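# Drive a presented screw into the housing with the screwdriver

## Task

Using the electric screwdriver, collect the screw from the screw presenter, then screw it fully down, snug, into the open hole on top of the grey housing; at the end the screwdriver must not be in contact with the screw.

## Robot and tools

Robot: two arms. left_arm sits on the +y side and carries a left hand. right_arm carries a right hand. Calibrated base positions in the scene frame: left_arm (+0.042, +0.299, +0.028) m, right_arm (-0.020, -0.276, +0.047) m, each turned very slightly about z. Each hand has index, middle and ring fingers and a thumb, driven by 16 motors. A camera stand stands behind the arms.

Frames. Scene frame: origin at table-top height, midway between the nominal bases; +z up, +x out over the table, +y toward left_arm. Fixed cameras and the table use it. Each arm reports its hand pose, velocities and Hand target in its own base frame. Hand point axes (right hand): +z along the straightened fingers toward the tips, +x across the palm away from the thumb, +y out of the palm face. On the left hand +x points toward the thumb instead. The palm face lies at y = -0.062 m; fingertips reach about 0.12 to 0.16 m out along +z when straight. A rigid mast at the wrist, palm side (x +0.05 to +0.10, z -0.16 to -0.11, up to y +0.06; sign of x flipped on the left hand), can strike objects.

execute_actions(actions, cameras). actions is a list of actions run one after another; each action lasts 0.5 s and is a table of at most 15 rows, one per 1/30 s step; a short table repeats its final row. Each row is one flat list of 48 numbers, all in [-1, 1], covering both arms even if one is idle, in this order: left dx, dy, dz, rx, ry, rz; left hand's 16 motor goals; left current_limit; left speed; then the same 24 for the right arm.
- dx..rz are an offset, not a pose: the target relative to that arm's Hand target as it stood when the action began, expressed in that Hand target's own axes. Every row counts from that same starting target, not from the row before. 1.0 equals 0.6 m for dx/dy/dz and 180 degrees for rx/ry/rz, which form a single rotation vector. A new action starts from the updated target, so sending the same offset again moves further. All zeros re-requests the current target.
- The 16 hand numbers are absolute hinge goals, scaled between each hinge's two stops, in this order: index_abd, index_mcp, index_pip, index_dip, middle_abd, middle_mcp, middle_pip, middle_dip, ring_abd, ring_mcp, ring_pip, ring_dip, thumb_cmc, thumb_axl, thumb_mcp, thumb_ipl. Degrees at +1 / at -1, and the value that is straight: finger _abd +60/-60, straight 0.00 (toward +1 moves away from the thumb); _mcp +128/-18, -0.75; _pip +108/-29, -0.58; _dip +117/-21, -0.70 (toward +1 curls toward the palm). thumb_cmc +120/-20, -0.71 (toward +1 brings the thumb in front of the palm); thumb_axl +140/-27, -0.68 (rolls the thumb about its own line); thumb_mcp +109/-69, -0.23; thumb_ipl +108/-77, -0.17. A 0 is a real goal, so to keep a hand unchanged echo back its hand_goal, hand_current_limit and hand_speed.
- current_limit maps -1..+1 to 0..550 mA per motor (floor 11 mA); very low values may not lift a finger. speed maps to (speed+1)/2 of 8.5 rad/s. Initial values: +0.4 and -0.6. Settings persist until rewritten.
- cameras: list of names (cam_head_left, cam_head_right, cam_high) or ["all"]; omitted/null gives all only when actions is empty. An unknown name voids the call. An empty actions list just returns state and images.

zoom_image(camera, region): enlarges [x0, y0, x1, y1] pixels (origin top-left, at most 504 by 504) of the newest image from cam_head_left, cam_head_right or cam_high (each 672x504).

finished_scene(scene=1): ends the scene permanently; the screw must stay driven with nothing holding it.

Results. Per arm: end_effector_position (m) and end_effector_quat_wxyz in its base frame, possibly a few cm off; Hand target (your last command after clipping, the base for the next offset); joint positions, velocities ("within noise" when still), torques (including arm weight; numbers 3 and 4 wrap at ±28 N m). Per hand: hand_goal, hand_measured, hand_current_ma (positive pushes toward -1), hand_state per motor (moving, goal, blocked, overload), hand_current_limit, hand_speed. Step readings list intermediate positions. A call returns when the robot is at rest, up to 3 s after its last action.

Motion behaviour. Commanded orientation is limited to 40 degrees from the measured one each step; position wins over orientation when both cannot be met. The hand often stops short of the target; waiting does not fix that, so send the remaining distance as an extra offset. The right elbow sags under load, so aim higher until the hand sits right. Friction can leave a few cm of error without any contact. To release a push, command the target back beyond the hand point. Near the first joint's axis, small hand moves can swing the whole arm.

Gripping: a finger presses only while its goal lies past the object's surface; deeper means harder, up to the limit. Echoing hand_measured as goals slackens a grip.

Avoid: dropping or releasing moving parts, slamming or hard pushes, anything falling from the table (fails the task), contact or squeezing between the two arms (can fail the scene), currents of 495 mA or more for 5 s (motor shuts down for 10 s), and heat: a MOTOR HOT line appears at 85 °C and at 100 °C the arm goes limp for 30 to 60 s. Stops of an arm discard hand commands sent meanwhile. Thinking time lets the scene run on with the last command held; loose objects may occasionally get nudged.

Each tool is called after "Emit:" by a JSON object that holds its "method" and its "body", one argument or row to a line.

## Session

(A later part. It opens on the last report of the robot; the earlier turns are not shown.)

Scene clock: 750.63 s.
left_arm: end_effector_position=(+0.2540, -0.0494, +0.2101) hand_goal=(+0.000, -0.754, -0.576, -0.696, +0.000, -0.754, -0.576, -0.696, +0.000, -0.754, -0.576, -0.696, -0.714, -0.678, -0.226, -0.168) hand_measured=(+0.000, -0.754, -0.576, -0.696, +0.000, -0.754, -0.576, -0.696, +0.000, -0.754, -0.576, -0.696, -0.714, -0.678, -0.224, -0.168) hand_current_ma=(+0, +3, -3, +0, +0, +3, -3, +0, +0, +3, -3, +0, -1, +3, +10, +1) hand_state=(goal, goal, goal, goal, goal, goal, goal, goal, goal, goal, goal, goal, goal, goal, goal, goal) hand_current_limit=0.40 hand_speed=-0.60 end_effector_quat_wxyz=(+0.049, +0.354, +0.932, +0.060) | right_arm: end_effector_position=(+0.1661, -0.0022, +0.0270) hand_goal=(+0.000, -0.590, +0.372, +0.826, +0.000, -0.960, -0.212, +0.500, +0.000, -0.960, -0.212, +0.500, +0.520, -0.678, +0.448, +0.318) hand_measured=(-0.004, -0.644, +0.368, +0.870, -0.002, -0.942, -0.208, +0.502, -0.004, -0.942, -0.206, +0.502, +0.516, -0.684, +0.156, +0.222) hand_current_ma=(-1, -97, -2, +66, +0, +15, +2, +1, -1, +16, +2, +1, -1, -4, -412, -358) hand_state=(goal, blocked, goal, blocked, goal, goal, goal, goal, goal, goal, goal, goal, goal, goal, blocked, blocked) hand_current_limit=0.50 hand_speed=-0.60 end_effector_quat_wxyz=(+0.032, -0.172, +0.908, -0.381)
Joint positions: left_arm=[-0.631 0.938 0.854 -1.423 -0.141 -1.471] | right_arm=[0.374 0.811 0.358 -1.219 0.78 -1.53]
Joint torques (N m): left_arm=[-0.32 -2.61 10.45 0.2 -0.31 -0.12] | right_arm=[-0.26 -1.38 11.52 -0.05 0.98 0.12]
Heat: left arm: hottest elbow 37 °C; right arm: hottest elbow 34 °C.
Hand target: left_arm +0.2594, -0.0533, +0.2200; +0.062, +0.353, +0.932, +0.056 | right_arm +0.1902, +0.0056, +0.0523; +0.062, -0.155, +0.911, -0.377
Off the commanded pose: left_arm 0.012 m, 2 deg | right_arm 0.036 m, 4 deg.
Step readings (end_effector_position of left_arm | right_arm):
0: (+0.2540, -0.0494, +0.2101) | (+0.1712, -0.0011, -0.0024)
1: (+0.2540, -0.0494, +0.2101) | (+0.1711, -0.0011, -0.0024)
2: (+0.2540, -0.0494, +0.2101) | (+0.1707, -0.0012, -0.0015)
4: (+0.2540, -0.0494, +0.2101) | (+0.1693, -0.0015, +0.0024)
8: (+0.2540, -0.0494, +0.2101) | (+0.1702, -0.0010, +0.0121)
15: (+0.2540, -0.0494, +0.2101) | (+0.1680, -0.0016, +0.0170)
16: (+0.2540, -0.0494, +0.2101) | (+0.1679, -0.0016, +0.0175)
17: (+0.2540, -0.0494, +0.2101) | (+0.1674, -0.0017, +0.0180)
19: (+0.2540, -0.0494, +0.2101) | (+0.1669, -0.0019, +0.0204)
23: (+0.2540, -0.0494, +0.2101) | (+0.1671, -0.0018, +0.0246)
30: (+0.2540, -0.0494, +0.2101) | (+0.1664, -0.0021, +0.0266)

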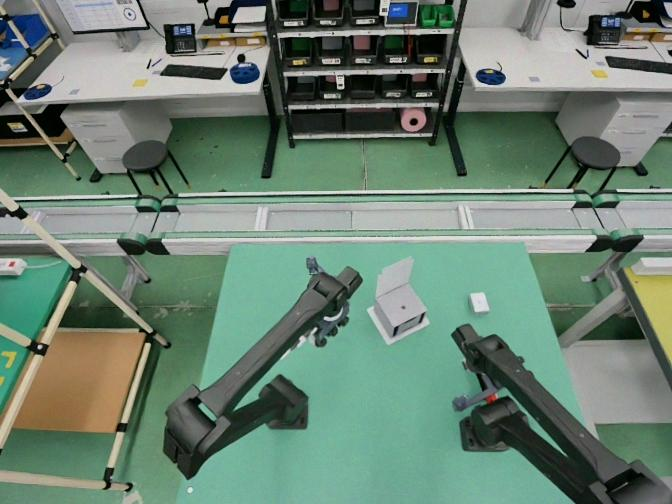

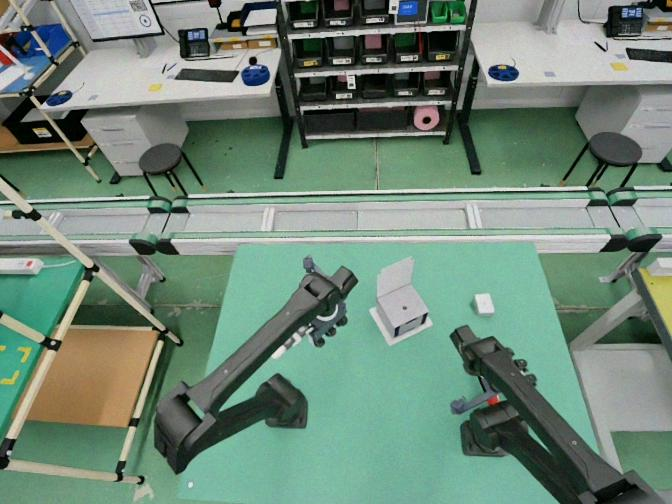

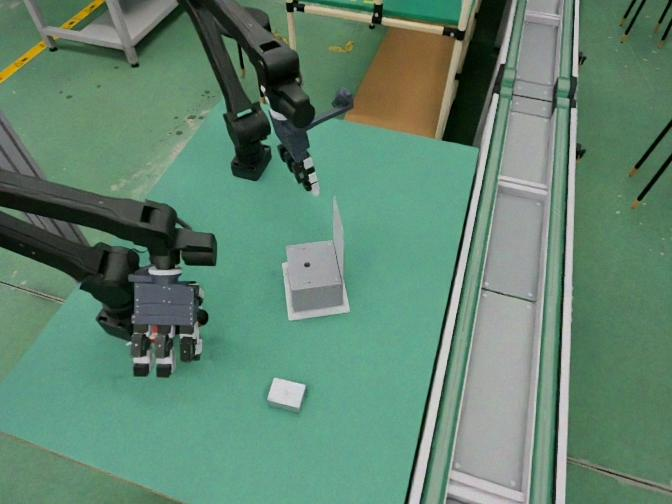

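Emit:
{"method": "execute_actions", "body": {
  "actions": [
    [[0,0,0,0,0,0,0,-0.754,-0.576,-0.696,0,-0.754,-0.576,-0.696,0,-0.754,-0.576,-0.696,-0.714,-0.678,-0.226,-0.168,0.4,-0.6,0.03,0,0,0,0,0,0,-0.589,0.372,0.826,0,-0.616,0.153,-0.116,0,-0.479,0.007,-0.406,0.521,-0.678,0.449,0.319,0.5,-0.6]],
    [[0,0,0,0,0,0,0,-0.754,-0.576,-0.696,0,-0.754,-0.576,-0.696,0,-0.754,-0.576,-0.696,-0.714,-0.678,-0.226,-0.168,0.4,-0.6,0,0,0,0,0,0,0,-0.589,0.372,0.826,0,-0.548,0.299,0.1,0,-0.411,0.299,0.174,0.521,-0.678,0.449,0.319,0.5,-0.7]]
  ],
  "cameras": ["all"]
}}

Emit:
{"method": "zoom_image", "body": {
  "camera": "cam_high",
  "region": [100, 260, 230, 370]
}}

Emit:
{"method": "zoom_image", "body": {
  "camera": "cam_head_right",
  "region": [420, 300, 560, 440]
}}

Scene clock: 761.50 s.
left_arm: end_effector_position=(+0.2540, -0.0494, +0.2101) hand_goal=(+0.000, -0.754, -0.576, -0.696, +0.000, -0.754, -0.576, -0.696, +0.000, -0.754, -0.576, -0.696, -0.714, -0.678, -0.226, -0.168) hand_measured=(+0.000, -0.754, -0.576, -0.696, +0.000, -0.754, -0.576, -0.696, +0.000, -0.754, -0.576, -0.696, -0.714, -0.678, -0.224, -0.168) hand_current_ma=(+0, +3, -3, +0, +0, +3, -3, +0, +0, +3, -3, +0, -1, +3, +10, +1) hand_state=(goal, goal, goal, goal, goal, goal, goal, goal, goal, goal, goal, goal, goal, goal, goal, goal) hand_current_limit=0.40 hand_speed=-0.60 end_effector_quat_wxyz=(+0.049, +0.354, +0.932, +0.060) | right_arm: end_effector_position=(+0.1633, -0.0078, +0.0386) hand_goal=(+0.000, -0.590, +0.372, +0.826, +0.000, -0.548, +0.298, +0.100, +0.000, -0.412, +0.298, +0.174, +0.520, -0.678, +0.448, +0.318) hand_measured=(-0.004, -0.602, +0.384, +0.860, -0.002, -0.610, +0.208, +0.072, +0.020, -0.566, +0.010, +0.046, +0.490, -0.706, +0.136, +0.236) hand_current_ma=(-1, -8, +8, +41, +0, -122, -196, -31, +14, -413, -413, -354, -36, -44, -413, -275) hand_state=(goal, goal, goal, blocked, goal, blocked, blocked, blocked, goal, blocked, blocked, blocked, blocked, blocked, blocked, blocked) hand_current_limit=0.50 hand_speed=-0.70 end_effector_quat_wxyz=(+0.049, -0.166, +0.905, -0.389)
Joint positions: left_arm=[-0.631 0.938 0.854 -1.423 -0.141 -1.471] | right_arm=[0.374 0.732 0.358 -1.268 0.802 -1.529]
Joint torques (N m): left_arm=[-0.56 -2.84 10.39 0.18 -0.31 -0.14] | right_arm=[0.09 -1.03 10.06 -0.29 -0.09 0.19]
Heat: left arm: hottest elbow 37 °C; right arm: hottest elbow 33 °C.
Hand target: left_arm +0.2594, -0.0533, +0.2200; +0.062, +0.353, +0.932, +0.056 | right_arm +0.1732, -0.0004, +0.0524; +0.062, -0.155, +0.911, -0.377
Off the commanded pose: left_arm 0.012 m, 2 deg | right_arm 0.019 m, 2 deg.
Step readings (end_effector_position of left_arm | right_arm):
0: (+0.2540, -0.0494, +0.2101) | (+0.1661, -0.0022, +0.0270)
1: (+0.2540, -0.0494, +0.2101) | (+0.1661, -0.0022, +0.0271)
2: (+0.2540, -0.0494, +0.2101) | (+0.1653, -0.0025, +0.0275)
4: (+0.2540, -0.0494, +0.2101) | (+0.1638, -0.0031, +0.0301)
8: (+0.2540, -0.0494, +0.2101) | (+0.1628, -0.0035, +0.0358)
15: (+0.2540, -0.0494, +0.2101) | (+0.1624, -0.0057, +0.0377)
16: (+0.2540, -0.0494, +0.2101) | (+0.1624, -0.0056, +0.0377)
17: (+0.2540, -0.0494, +0.2101) | (+0.1624, -0.0056, +0.0377)
19: (+0.2540, -0.0494, +0.2101) | (+0.1627, -0.0063, +0.0380)
23: (+0.2540, -0.0494, +0.2101) | (+0.1632, -0.0074, +0.0384)
30: (+0.2540, -0.0494, +0.2101) | (+0.1633, -0.0078, +0.0386)

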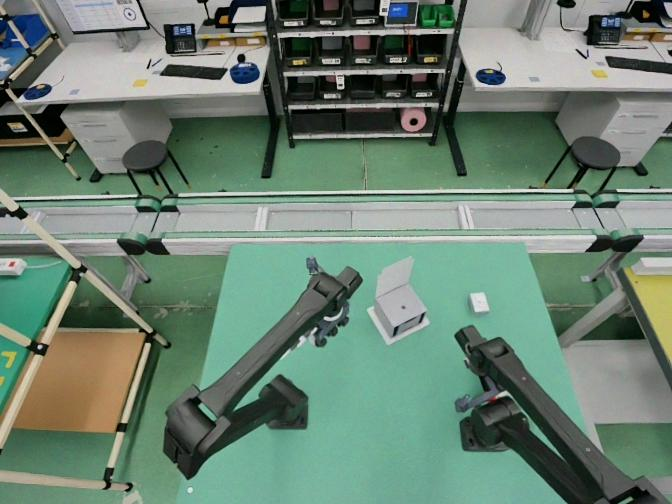

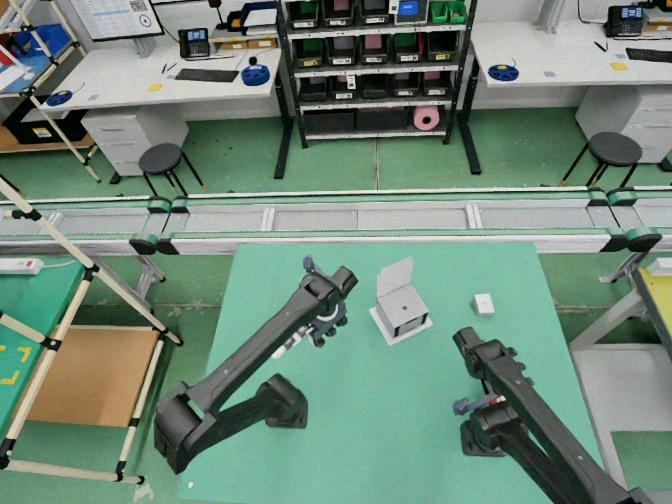

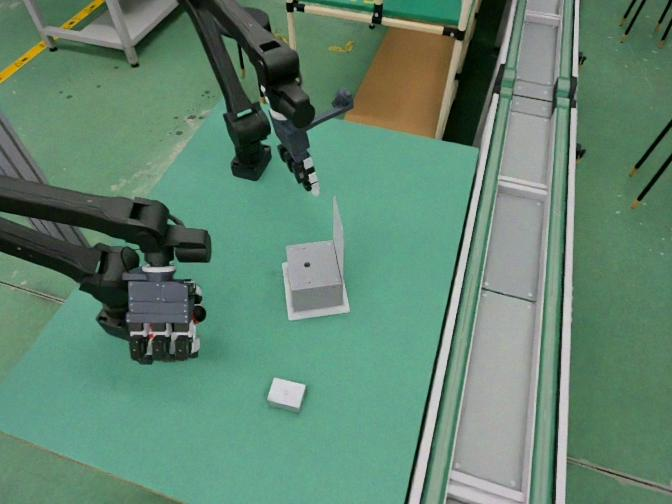

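Scaled by 3.877 from the camera's 672x504 image, which has a finer 960x720 frame.

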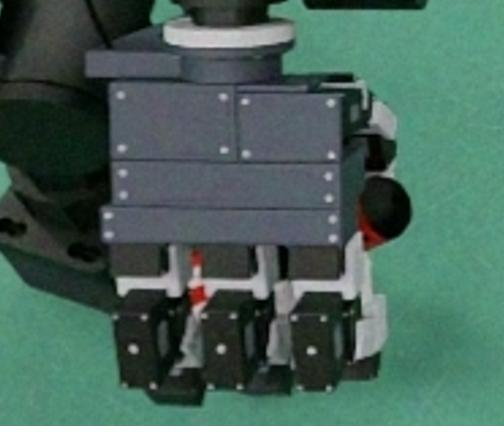

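Scaled by 3.600 from the camera's 672x504 image, which has a finer 960x720 frame.

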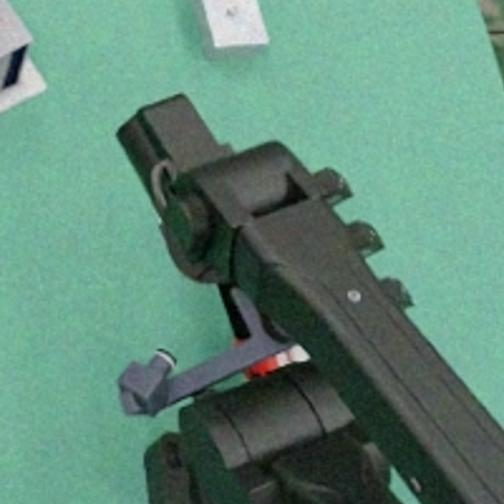

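Emit:
{"method": "execute_actions", "body": {
  "actions": [
    [[0,0,0,0,0,0,0,-0.754,-0.576,-0.696,0,-0.754,-0.576,-0.696,0,-0.754,-0.576,-0.696,-0.714,-0.678,-0.226,-0.168,0.4,-0.6,0,0,0,0,0,0,0,-0.959,-0.212,0.5,0,-0.548,0.299,0.1,0,-0.479,0.299,0.174,0.521,-0.678,0.449,0.319,0.3,-0.6]],
    [[0,0,0,0,0,0,0,-0.754,-0.576,-0.696,0,-0.754,-0.576,-0.696,0,-0.754,-0.576,-0.696,-0.714,-0.678,-0.226,-0.168,0.4,-0.6,0,0,0,0,0,0,0,-0.616,0.153,-0.116,0,-0.548,0.299,0.1,0,-0.479,0.299,0.174,0.521,-0.678,0.449,0.319,0.3,-0.6]],
    [[0,0,0,0,0,0,0,-0.754,-0.576,-0.696,0,-0.754,-0.576,-0.696,0,-0.754,-0.576,-0.696,-0.714,-0.678,-0.226,-0.168,0.4,-0.6,0,0,0,0,0,0,0,-0.548,0.299,0.1,0,-0.548,0.299,0.1,0,-0.548,0.299,0.1,0.521,-0.678,0.449,0.319,0.3,-0.6]]
  ],
  "cameras": ["all"]
}}

Emit:
{"method": "zoom_image", "body": {
  "camera": "cam_high",
  "region": [100, 260, 230, 370]
}}

Emit:
{"method": "zoom_image", "body": {
  "camera": "cam_head_right",
  "region": [420, 300, 560, 440]
}}

Scene clock: 776.37 s.
left_arm: end_effector_position=(+0.2540, -0.0494, +0.2101) hand_goal=(+0.000, -0.754, -0.576, -0.696, +0.000, -0.754, -0.576, -0.696, +0.000, -0.754, -0.576, -0.696, -0.714, -0.678, -0.226, -0.168) hand_measured=(+0.000, -0.754, -0.576, -0.696, +0.000, -0.754, -0.576, -0.696, +0.000, -0.754, -0.576, -0.696, -0.714, -0.678, -0.224, -0.168) hand_current_ma=(+0, +3, -3, +0, +0, +3, -3, +0, +0, +3, -3, +0, -1, +3, +10, +1) hand_state=(goal, goal, goal, goal, goal, goal, goal, goal, goal, goal, goal, goal, goal, goal, goal, goal) hand_current_limit=0.40 hand_speed=-0.60 end_effector_quat_wxyz=(+0.049, +0.354, +0.932, +0.060) | right_arm: end_effector_position=(+0.1633, -0.0076, +0.0385) hand_goal=(+0.000, -0.548, +0.298, +0.100, +0.000, -0.548, +0.298, +0.100, +0.000, -0.548, +0.298, +0.100, +0.520, -0.678, +0.448, +0.318) hand_measured=(-0.004, -0.546, +0.294, +0.096, -0.002, -0.620, +0.218, +0.082, +0.014, -0.620, +0.078, +0.068, +0.490, -0.708, +0.134, +0.264) hand_current_ma=(-1, +0, -2, -1, +0, -154, -164, -15, +7, -152, -357, -37, -37, -45, -358, -140) hand_state=(goal, goal, goal, goal, goal, blocked, blocked, goal, goal, blocked, blocked, blocked, blocked, blocked, blocked, blocked) hand_current_limit=0.30 hand_speed=-0.60 end_effector_quat_wxyz=(+0.048, -0.166, +0.905, -0.388)
Joint positions: left_arm=[-0.631 0.938 0.854 -1.423 -0.141 -1.471] | right_arm=[0.374 0.732 0.358 -1.268 0.801 -1.529]
Joint torques (N m): left_arm=[-0.21 -2.37 10.51 0.27 -0.33 -0.14] | right_arm=[0.03 -0.56 10.02 -0.24 -0.07 0.18]
Heat: left arm: hottest elbow 37 °C; right arm: hottest elbow 33 °C.
Hand target: left_arm +0.2594, -0.0533, +0.2200; +0.062, +0.353, +0.932, +0.056 | right_arm +0.1732, -0.0004, +0.0524; +0.062, -0.155, +0.911, -0.377
Off the commanded pose: left_arm 0.012 m, 2 deg | right_arm 0.019 m, 2 deg.
Step readings (end_effector_position of left_arm | right_arm):
0: (+0.2540, -0.0494, +0.2101) | (+0.1633, -0.0078, +0.0386)
1: (+0.2540, -0.0494, +0.2101) | (+0.1633, -0.0078, +0.0386)
2: (+0.2540, -0.0494, +0.2101) | (+0.1633, -0.0078, +0.0386)
4: (+0.2540, -0.0494, +0.2101) | (+0.1633, -0.0078, +0.0386)
8: (+0.2540, -0.0494, +0.2101) | (+0.1633, -0.0078, +0.0386)
15: (+0.2540, -0.0494, +0.2101) | (+0.1633, -0.0078, +0.0386)
16: (+0.2540, -0.0494, +0.2101) | (+0.1633, -0.0078, +0.0386)
17: (+0.2540, -0.0494, +0.2101) | (+0.1633, -0.0078, +0.0386)
19: (+0.2540, -0.0494, +0.2101) | (+0.1633, -0.0078, +0.0386)
23: (+0.2540, -0.0494, +0.2101) | (+0.1633, -0.0078, +0.0386)
30: (+0.2540, -0.0494, +0.2101) | (+0.1633, -0.0078, +0.0386)
31: (+0.2540, -0.0494, +0.2101) | (+0.1633, -0.0078, +0.0386)
32: (+0.2540, -0.0494, +0.2101) | (+0.1633, -0.0078, +0.0386)
34: (+0.2540, -0.0494, +0.2101) | (+0.1633, -0.0076, +0.0385)
38: (+0.2540, -0.0494, +0.2101) | (+0.1633, -0.0076, +0.0385)
45: (+0.2540, -0.0494, +0.2101) | (+0.1633, -0.0076, +0.0385)

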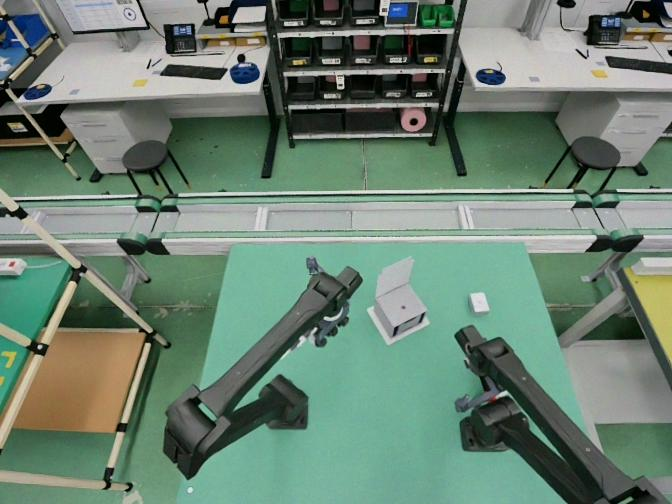

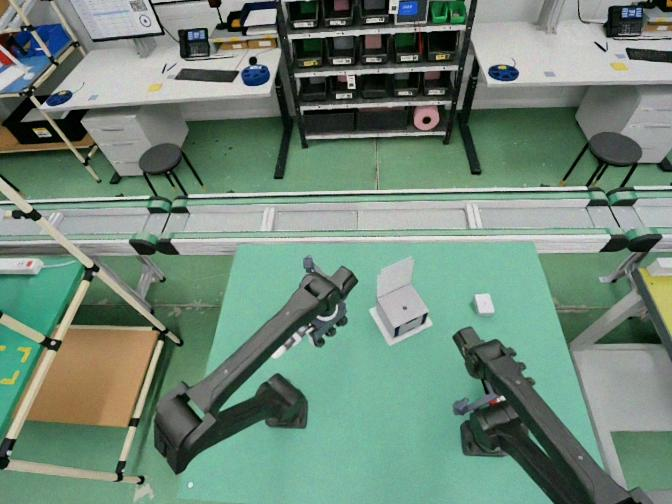

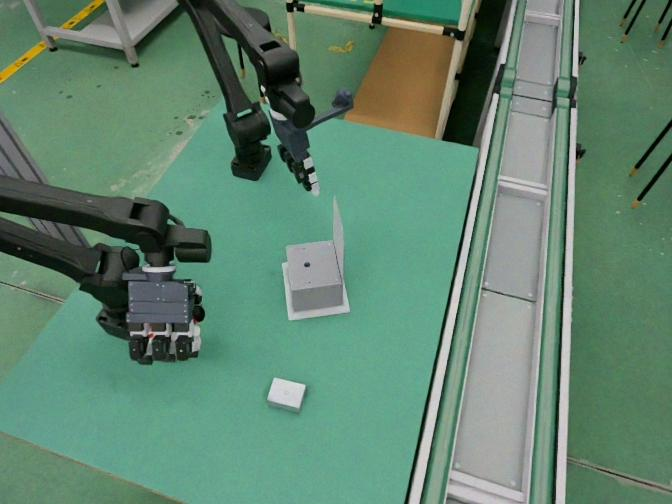

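Scaled by 3.877 from the camera's 672x504 image, which has a finer 960x720 frame.

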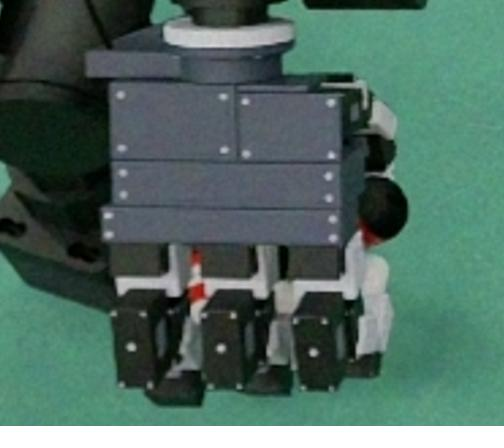

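Scaled by 3.600 from the camera's 672x504 image, which has a finer 960x720 frame.

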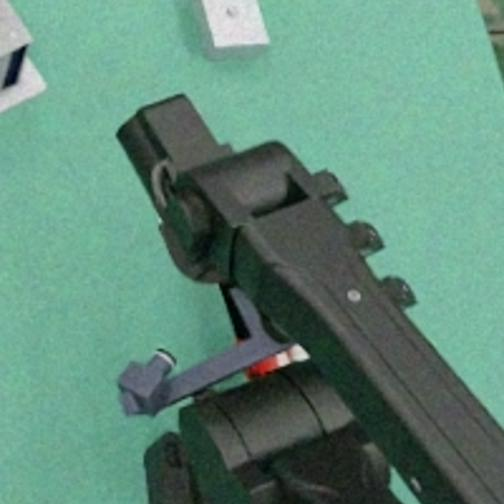

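Emit:
{"method": "execute_actions", "body": {
  "actions": [
    [[0,0,0,0,0,0,0,-0.754,-0.576,-0.696,0,-0.754,-0.576,-0.696,0,-0.754,-0.576,-0.696,-0.714,-0.678,-0.226,-0.168,0.4,-0.6,0,0,0,0,0,0,0,-0.589,0.474,0.464,0,-0.589,0.416,0.319,0,-0.589,0.372,0.246,0.521,-0.678,0.449,0.319,0.5,-0.7]],
    [[0,0,0,0,0,0,0,-0.754,-0.576,-0.696,0,-0.754,-0.576,-0.696,0,-0.754,-0.576,-0.696,-0.714,-0.678,-0.226,-0.168,0.4,-0.6,0,-0.02,-0.02,0,0,0,0,-0.589,0.474,0.464,0,-0.589,0.416,0.319,0,-0.589,0.372,0.246,0.521,-0.678,0.449,0.319,0.5,-0.7]]
  ],
  "cameras": ["all"]
}}

Emit:
{"method": "zoom_image", "body": {
  "camera": "cam_high",
  "region": [100, 250, 230, 360]
}}

Emit:
{"method": "zoom_image", "body": {
  "camera": "cam_head_left",
  "region": [420, 300, 560, 440]
}}

Scene clock: 785.70 s.
left_arm: end_effector_position=(+0.2540, -0.0494, +0.2101) hand_goal=(+0.000, -0.754, -0.576, -0.696, +0.000, -0.754, -0.576, -0.696, +0.000, -0.754, -0.576, -0.696, -0.714, -0.678, -0.226, -0.168) hand_measured=(+0.000, -0.754, -0.576, -0.696, +0.000, -0.754, -0.576, -0.696, +0.000, -0.754, -0.576, -0.696, -0.714, -0.678, -0.224, -0.168) hand_current_ma=(+0, +3, -3, +0, +0, +3, -3, +0, +0, +3, -3, +0, -1, +3, +10, +1) hand_state=(goal, goal, goal, goal, goal, goal, goal, goal, goal, goal, goal, goal, goal, goal, goal, goal) hand_current_limit=0.40 hand_speed=-0.60 end_effector_quat_wxyz=(+0.049, +0.354, +0.932, +0.060) | right_arm: end_effector_position=(+0.1582, -0.0077, +0.0477) hand_goal=(+0.000, -0.590, +0.474, +0.464, +0.000, -0.590, +0.416, +0.318, +0.000, -0.590, +0.372, +0.246, +0.520, -0.678, +0.448, +0.318) hand_measured=(-0.004, -0.580, +0.468, +0.460, -0.002, -0.664, +0.338, +0.316, +0.004, -0.588, +0.366, +0.242, +0.482, -0.694, +0.180, +0.290) hand_current_ma=(-1, +6, -2, -1, +0, -163, -160, -1, +1, +0, -2, -1, -51, -18, -412, -47) hand_state=(goal, goal, goal, goal, goal, blocked, blocked, goal, goal, goal, goal, goal, blocked, goal, blocked, blocked) hand_current_limit=0.50 hand_speed=-0.70 end_effector_quat_wxyz=(+0.042, -0.168, +0.906, -0.385)
Joint positions: left_arm=[-0.631 0.938 0.854 -1.423 -0.141 -1.471] | right_arm=[0.374 0.708 0.378 -1.325 0.792 -1.528]
Joint torques (N m): left_arm=[-0.32 -2.61 10.47 0.18 -0.32 -0.12] | right_arm=[-0.26 -0.73 11.18 -0.1 0.34 0.17]
Heat: left arm: hottest elbow 37 °C; right arm: hottest elbow 33 °C.
Hand target: left_arm +0.2594, -0.0533, +0.2200; +0.062, +0.353, +0.932, +0.056 | right_arm +0.1733, -0.0004, +0.0694; +0.062, -0.155, +0.911, -0.377
Off the commanded pose: left_arm 0.012 m, 2 deg | right_arm 0.027 m, 3 deg.
Step readings (end_effector_position of left_arm | right_arm):
0: (+0.2540, -0.0494, +0.2101) | (+0.1633, -0.0076, +0.0385)
1: (+0.2540, -0.0494, +0.2101) | (+0.1633, -0.0076, +0.0385)
2: (+0.2540, -0.0494, +0.2101) | (+0.1632, -0.0074, +0.0384)
4: (+0.2540, -0.0494, +0.2101) | (+0.1631, -0.0072, +0.0384)
8: (+0.2540, -0.0494, +0.2101) | (+0.1631, -0.0073, +0.0384)
15: (+0.2540, -0.0494, +0.2101) | (+0.1631, -0.0072, +0.0384)
16: (+0.2540, -0.0494, +0.2101) | (+0.1631, -0.0072, +0.0384)
17: (+0.2540, -0.0494, +0.2101) | (+0.1631, -0.0072, +0.0386)
19: (+0.2540, -0.0494, +0.2101) | (+0.1628, -0.0070, +0.0403)
23: (+0.2540, -0.0494, +0.2101) | (+0.1617, -0.0063, +0.0454)
30: (+0.2540, -0.0494, +0.2101) | (+0.1586, -0.0075, +0.0474)

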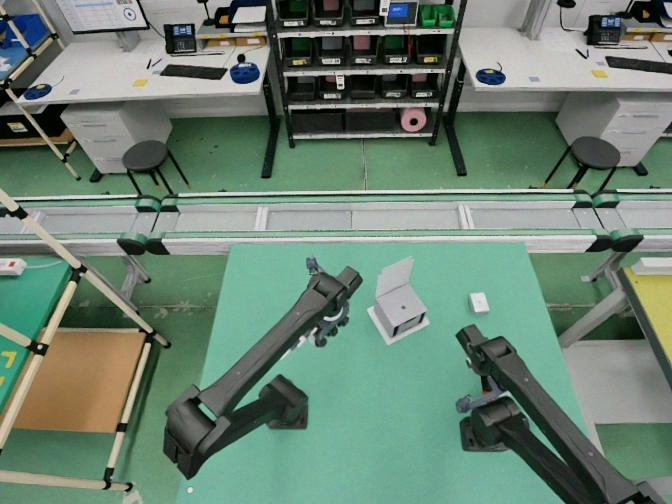

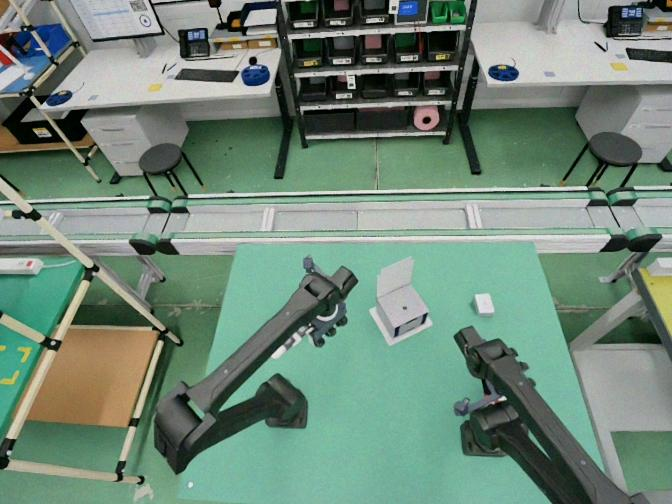

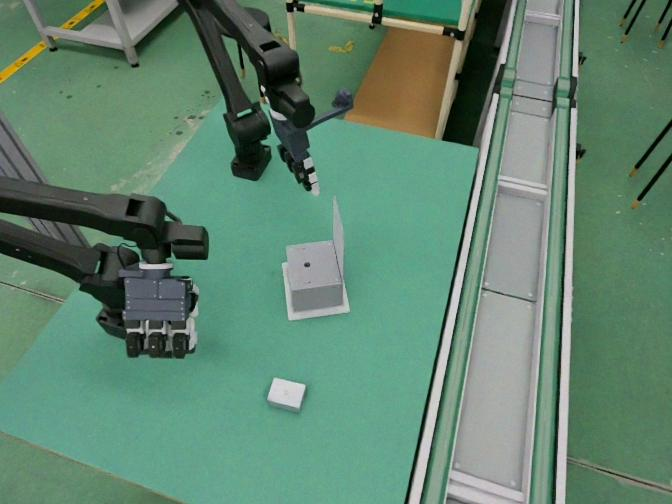

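Scaled by 3.877 from the camera's 672x504 image, which has a finer 960x720 frame.

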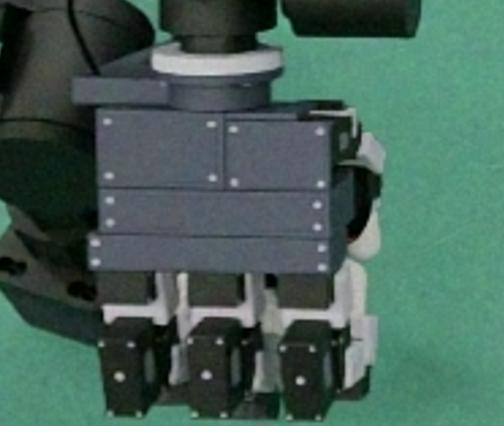

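Scaled by 3.600 from the camera's 672x504 image, which has a finer 960x720 frame.

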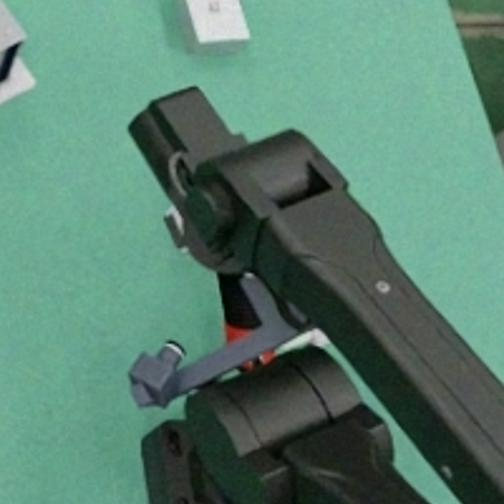

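Emit:
{"method": "zoom_image", "body": {
  "camera": "cam_head_right",
  "region": [440, 330, 540, 430]
}}

Emit:
{"method": "zoom_image", "body": {
  "camera": "cam_head_left",
  "region": [460, 350, 520, 410]
}}

Emit:
{"method": "zoom_image", "body": {
  "camera": "cam_high",
  "region": [120, 300, 220, 370]
}}

Scaled by 5.040 from the camera's 672x504 image, which has a finer 960x720 frame.

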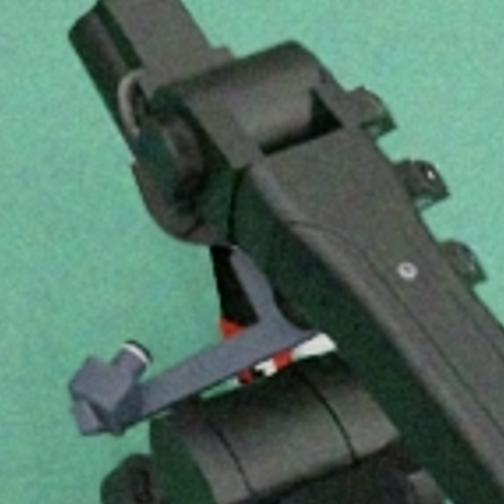

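Scaled by 8.400 from the camera's 672x504 image, which has a finer 960x720 frame.

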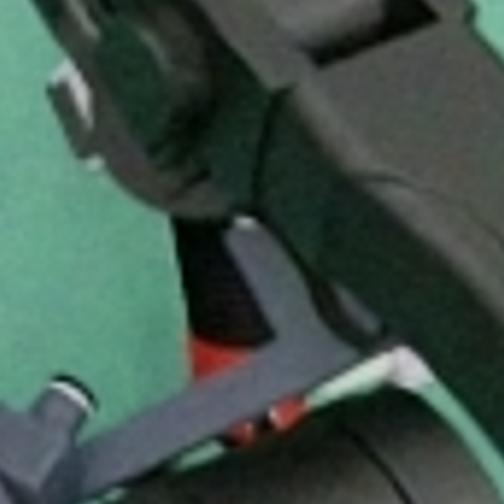

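Scaled by 5.040 from the camera's 672x504 image, which has a finer 960x720 frame.

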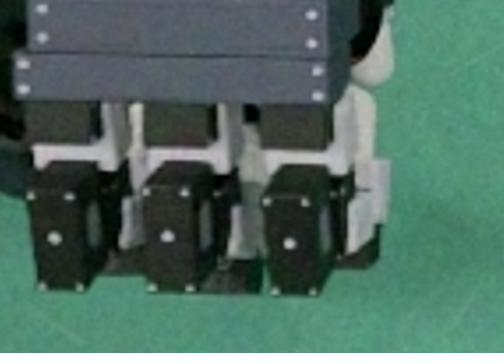

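Emit:
{"method": "execute_actions", "body": {
  "actions": [
    [[0,0,0,0,0,0,0,-0.754,-0.576,-0.696,0,-0.754,-0.576,-0.696,0,-0.754,-0.576,-0.696,-0.714,-0.678,-0.226,-0.168,0.4,-0.6,0,0.024,0.024,0,0,0,0,-0.589,0.474,0.464,0,-0.589,0.416,0.319,0,-0.589,0.372,0.246,0.521,-0.678,0.449,0.319,0.5,-0.7]],
    [[0,0,0,0,0,0,0,-0.754,-0.576,-0.696,0,-0.754,-0.576,-0.696,0,-0.754,-0.576,-0.696,-0.714,-0.678,-0.226,-0.168,0.4,-0.6,0,0.024,0.024,0,0,0,0,-0.589,0.474,0.464,0,-0.589,0.416,0.319,0,-0.589,0.372,0.246,0.521,-0.678,0.449,0.319,0.5,-0.7]]
  ],
  "cameras": ["all"]
}}

Emit:
{"method": "zoom_image", "body": {
  "camera": "cam_high",
  "region": [100, 260, 230, 370]
}}

Emit:
{"method": "zoom_image", "body": {
  "camera": "cam_head_left",
  "region": [440, 330, 540, 430]
}}

Scene clock: 806.97 s.
left_arm: end_effector_position=(+0.2540, -0.0494, +0.2101) hand_goal=(+0.000, -0.754, -0.576, -0.696, +0.000, -0.754, -0.576, -0.696, +0.000, -0.754, -0.576, -0.696, -0.714, -0.678, -0.226, -0.168) hand_measured=(+0.000, -0.754, -0.576, -0.696, +0.000, -0.754, -0.576, -0.696, +0.000, -0.754, -0.576, -0.696, -0.714, -0.678, -0.224, -0.168) hand_current_ma=(+0, +3, -3, +0, +0, +3, -3, +0, +0, +3, -3, +0, -1, +3, +10, +1) hand_state=(goal, goal, goal, goal, goal, goal, goal, goal, goal, goal, goal, goal, goal, goal, goal, goal) hand_current_limit=0.40 hand_speed=-0.60 end_effector_quat_wxyz=(+0.049, +0.354, +0.932, +0.060) | right_arm: end_effector_position=(+0.1740, -0.0015, +0.0340) hand_goal=(+0.000, -0.590, +0.474, +0.464, +0.000, -0.590, +0.416, +0.318, +0.000, -0.590, +0.372, +0.246, +0.520, -0.678, +0.448, +0.318) hand_measured=(-0.004, -0.594, +0.476, +0.472, -0.002, -0.650, +0.346, +0.302, +0.002, -0.594, +0.400, +0.278, +0.484, -0.694, +0.236, +0.294) hand_current_ma=(-1, -2, +0, +5, +0, -115, -133, -13, +1, -1, +32, +39, -46, -16, -412, -36) hand_state=(goal, goal, goal, goal, goal, blocked, blocked, goal, goal, goal, blocked, blocked, blocked, goal, blocked, blocked) hand_current_limit=0.50 hand_speed=-0.70 end_effector_quat_wxyz=(+0.063, -0.160, +0.909, -0.381)
Joint positions: left_arm=[-0.631 0.938 0.854 -1.423 -0.141 -1.471] | right_arm=[0.374 0.758 0.355 -1.205 0.792 -1.529]
Joint torques (N m): left_arm=[-0.26 -2.14 10.44 0.25 -0.3 -0.1] | right_arm=[0.21 0.38 6.61 0.85 0.37 0.25]
Heat: left arm: hottest elbow 37 °C; right arm: hottest elbow 37 °C.
Hand target: left_arm +0.2594, -0.0533, +0.2200; +0.062, +0.353, +0.932, +0.056 | right_arm +0.1731, -0.0003, +0.0287; +0.062, -0.155, +0.911, -0.377
Off the commanded pose: left_arm 0.012 m, 2 deg | right_arm 0.005 m, 1 deg.
Step readings (end_effector_position of left_arm | right_arm):
0: (+0.2540, -0.0494, +0.2101) | (+0.1581, -0.0078, +0.0477)
1: (+0.2540, -0.0494, +0.2101) | (+0.1581, -0.0078, +0.0477)
2: (+0.2540, -0.0494, +0.2101) | (+0.1582, -0.0077, +0.0477)
4: (+0.2540, -0.0494, +0.2101) | (+0.1609, -0.0066, +0.0478)
8: (+0.2540, -0.0494, +0.2101) | (+0.1646, -0.0045, +0.0470)
15: (+0.2540, -0.0494, +0.2101) | (+0.1662, -0.0037, +0.0461)
16: (+0.2540, -0.0494, +0.2101) | (+0.1664, -0.0037, +0.0460)
17: (+0.2540, -0.0494, +0.2101) | (+0.1671, -0.0034, +0.0456)
19: (+0.2540, -0.0494, +0.2101) | (+0.1695, -0.0024, +0.0427)
23: (+0.2540, -0.0494, +0.2101) | (+0.1717, -0.0021, +0.0366)
30: (+0.2540, -0.0494, +0.2101) | (+0.1737, -0.0016, +0.0342)

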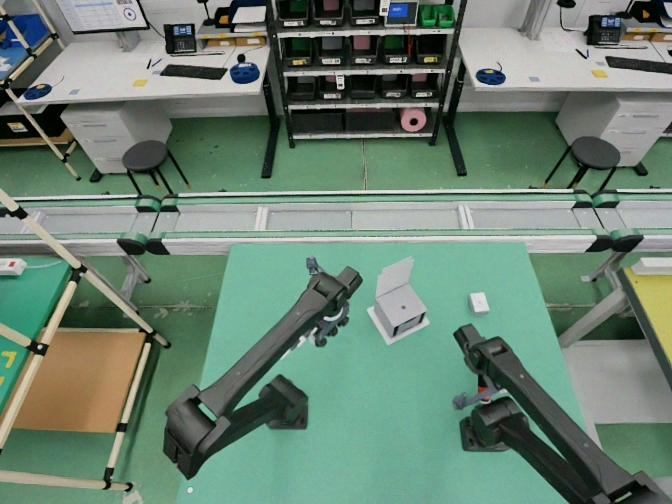

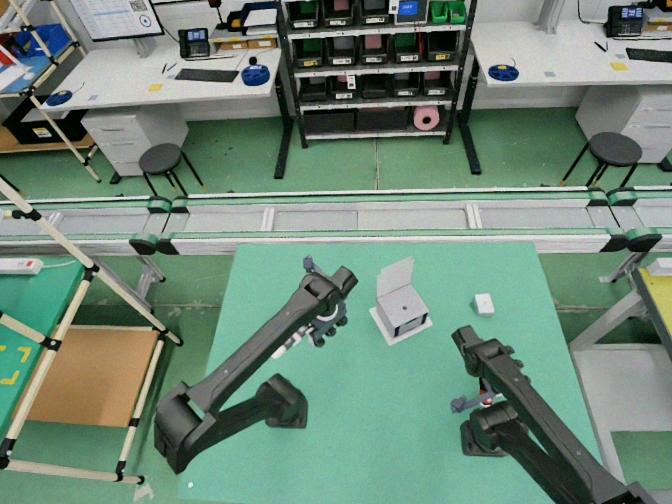

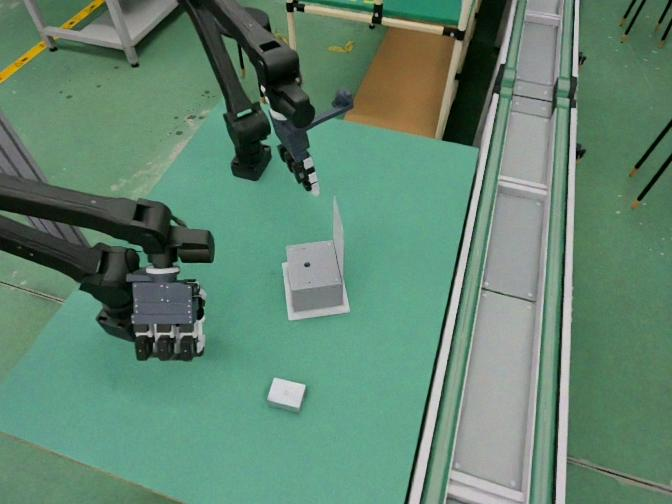

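Scaled by 3.877 from the camera's 672x504 image, which has a finer 960x720 frame.

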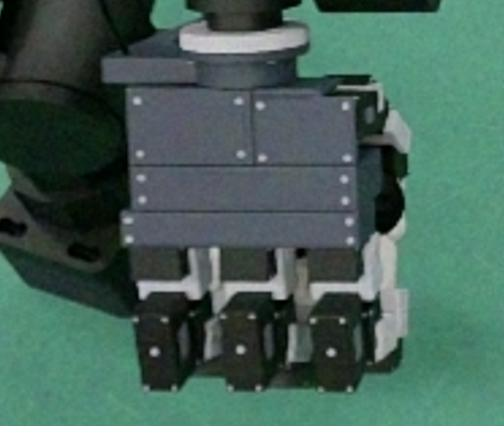

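Scaled by 5.040 from the camera's 672x504 image, which has a finer 960x720 frame.

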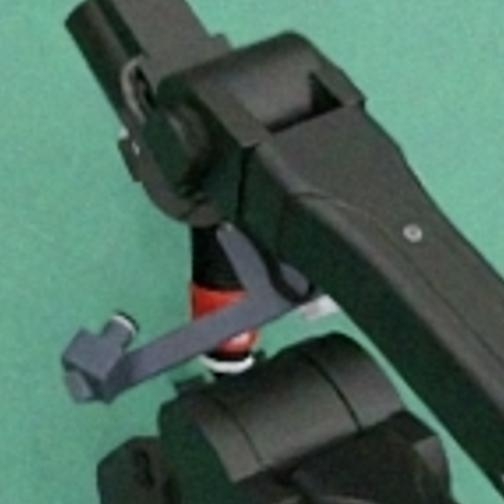

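Emit:
{"method": "execute_actions", "body": {
  "actions": [
    [[0,0,0,0,0,0,0,-0.754,-0.576,-0.696,0,-0.754,-0.576,-0.696,0,-0.754,-0.576,-0.696,-0.714,-0.678,-0.226,-0.168,0.4,-0.6,0,0.03,0.03,0,0,0,0,-0.589,0.474,0.464,0,-0.589,0.416,0.319,0,-0.589,0.372,0.246,0.521,-0.678,0.449,0.319,0.1,-0.7]],
    [[0,0,0,0,0,0,0,-0.754,-0.576,-0.696,0,-0.754,-0.576,-0.696,0,-0.754,-0.576,-0.696,-0.714,-0.678,-0.226,-0.168,0.4,-0.6,0,0.024,0.024,0,0,0,0,-0.589,0.474,0.464,0,-0.589,0.416,0.319,0,-0.589,0.372,0.246,0.521,-0.678,0.449,0.319,0.1,-0.7]]
  ],
  "cameras": ["all"]
}}

Emit:
{"method": "zoom_image", "body": {
  "camera": "cam_high",
  "region": [100, 260, 230, 370]
}}

Emit:
{"method": "zoom_image", "body": {
  "camera": "cam_head_left",
  "region": [440, 330, 540, 430]
}}

Scene clock: 834.60 s.
left_arm: end_effector_position=(+0.2540, -0.0494, +0.2101) hand_goal=(+0.000, -0.754, -0.576, -0.696, +0.000, -0.754, -0.576, -0.696, +0.000, -0.754, -0.576, -0.696, -0.714, -0.678, -0.226, -0.168) hand_measured=(+0.000, -0.754, -0.576, -0.696, +0.000, -0.754, -0.576, -0.696, +0.000, -0.754, -0.576, -0.696, -0.714, -0.678, -0.224, -0.168) hand_current_ma=(+0, +3, -3, +0, +0, +3, -3, +0, +0, +3, -3, +0, -1, +3, +10, +1) hand_state=(goal, goal, goal, goal, goal, goal, goal, goal, goal, goal, goal, goal, goal, goal, goal, goal) hand_current_limit=0.40 hand_speed=-0.60 end_effector_quat_wxyz=(+0.049, +0.354, +0.932, +0.060) | right_arm: end_effector_position=(+0.1846, +0.0041, -0.0082) hand_goal=(+0.000, -0.590, +0.474, +0.464, +0.000, -0.590, +0.416, +0.318, +0.000, -0.590, +0.372, +0.246, +0.520, -0.678, +0.448, +0.318) hand_measured=(+0.000, -0.604, +0.472, +0.476, -0.002, -0.592, +0.408, +0.316, +0.000, -0.588, +0.374, +0.248, +0.492, -0.696, +0.240, +0.294) hand_current_ma=(+0, -11, -1, +8, +0, +0, -5, -1, +0, +0, +0, +1, -33, -22, -302, -36) hand_state=(goal, goal, goal, goal, goal, goal, goal, goal, goal, goal, goal, goal, blocked, goal, blocked, blocked) hand_current_limit=0.10 hand_speed=-0.70 end_effector_quat_wxyz=(+0.080, -0.145, +0.913, -0.373)
Joint positions: left_arm=[-0.631 0.938 0.854 -1.423 -0.141 -1.471] | right_arm=[0.374 0.882 0.274 -0.969 0.782 -1.508]
Joint torques (N m): left_arm=[-0.21 -2.61 10.48 0.32 -0.31 -0.1] | right_arm=[-0.67 -0.38 5.38 0.16 0.78 0.06]
Heat: left arm: hottest elbow 37 °C; right arm: hottest elbow 34 °C.
Hand target: left_arm +0.2594, -0.0533, +0.2200; +0.062, +0.353, +0.932, +0.056 | right_arm +0.1729, -0.0003, -0.0172; +0.062, -0.155, +0.911, -0.376
Off the commanded pose: left_arm 0.012 m, 2 deg | right_arm 0.015 m, 2 deg.
Step readings (end_effector_position of left_arm | right_arm):
0: (+0.2540, -0.0494, +0.2101) | (+0.1740, -0.0015, +0.0340)
1: (+0.2540, -0.0494, +0.2101) | (+0.1740, -0.0015, +0.0339)
2: (+0.2540, -0.0494, +0.2101) | (+0.1743, -0.0016, +0.0328)
4: (+0.2540, -0.0494, +0.2101) | (+0.1753, -0.0020, +0.0277)
8: (+0.2540, -0.0494, +0.2101) | (+0.1785, -0.0012, +0.0200)
15: (+0.2540, -0.0494, +0.2101) | (+0.1812, +0.0010, +0.0141)
16: (+0.2540, -0.0494, +0.2101) | (+0.1815, +0.0012, +0.0136)
17: (+0.2540, -0.0494, +0.2101) | (+0.1820, +0.0016, +0.0123)
19: (+0.2540, -0.0494, +0.2101) | (+0.1826, +0.0021, +0.0073)
23: (+0.2540, -0.0494, +0.2101) | (+0.1813, +0.0019, -0.0026)
30: (+0.2540, -0.0494, +0.2101) | (+0.1840, +0.0037, -0.0073)

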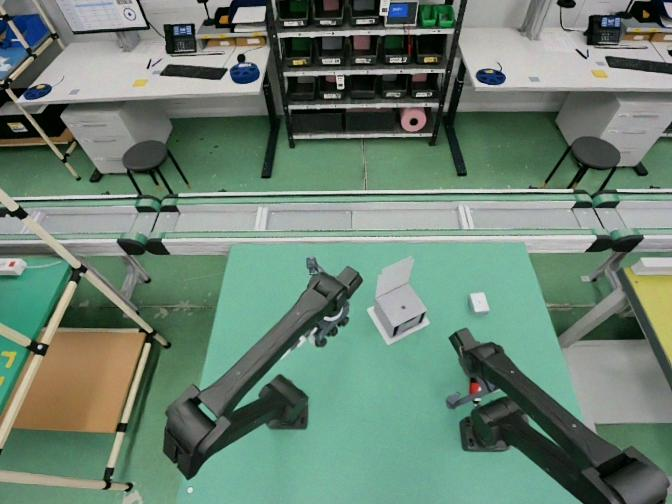

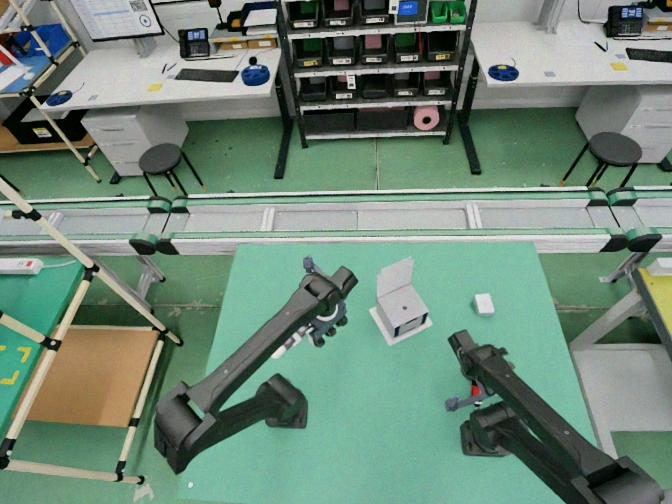

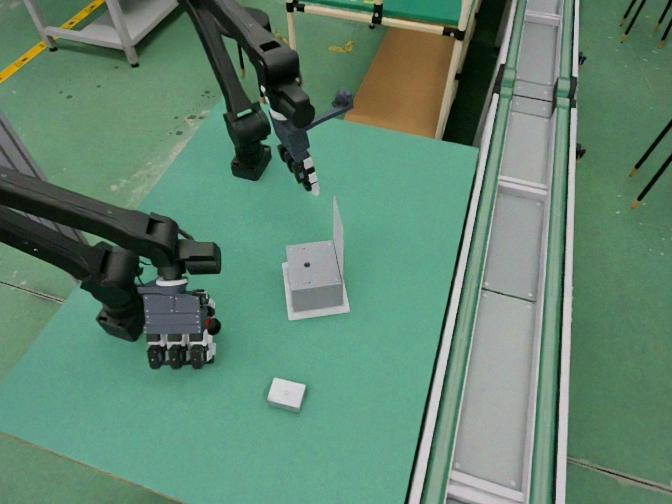

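Scaled by 3.877 from the camera's 672x504 image, which has a finer 960x720 frame.

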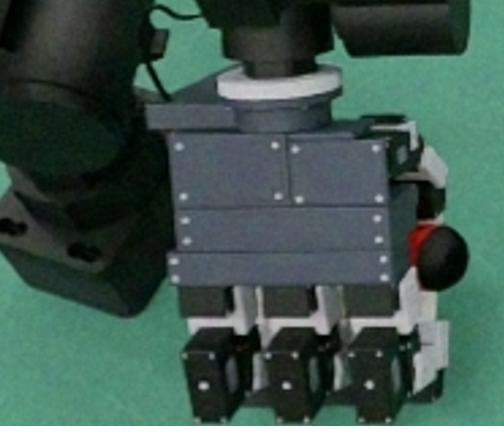

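Scaled by 5.040 from the camera's 672x504 image, which has a finer 960x720 frame.

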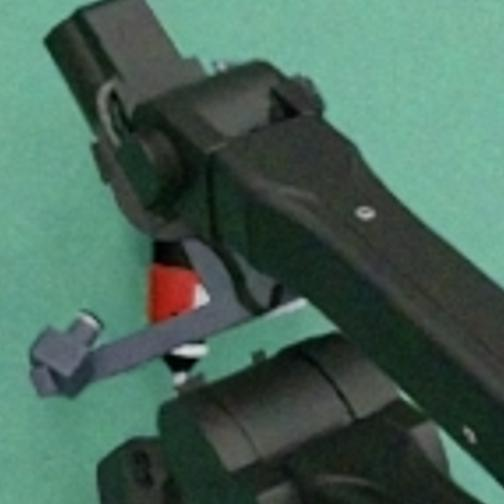

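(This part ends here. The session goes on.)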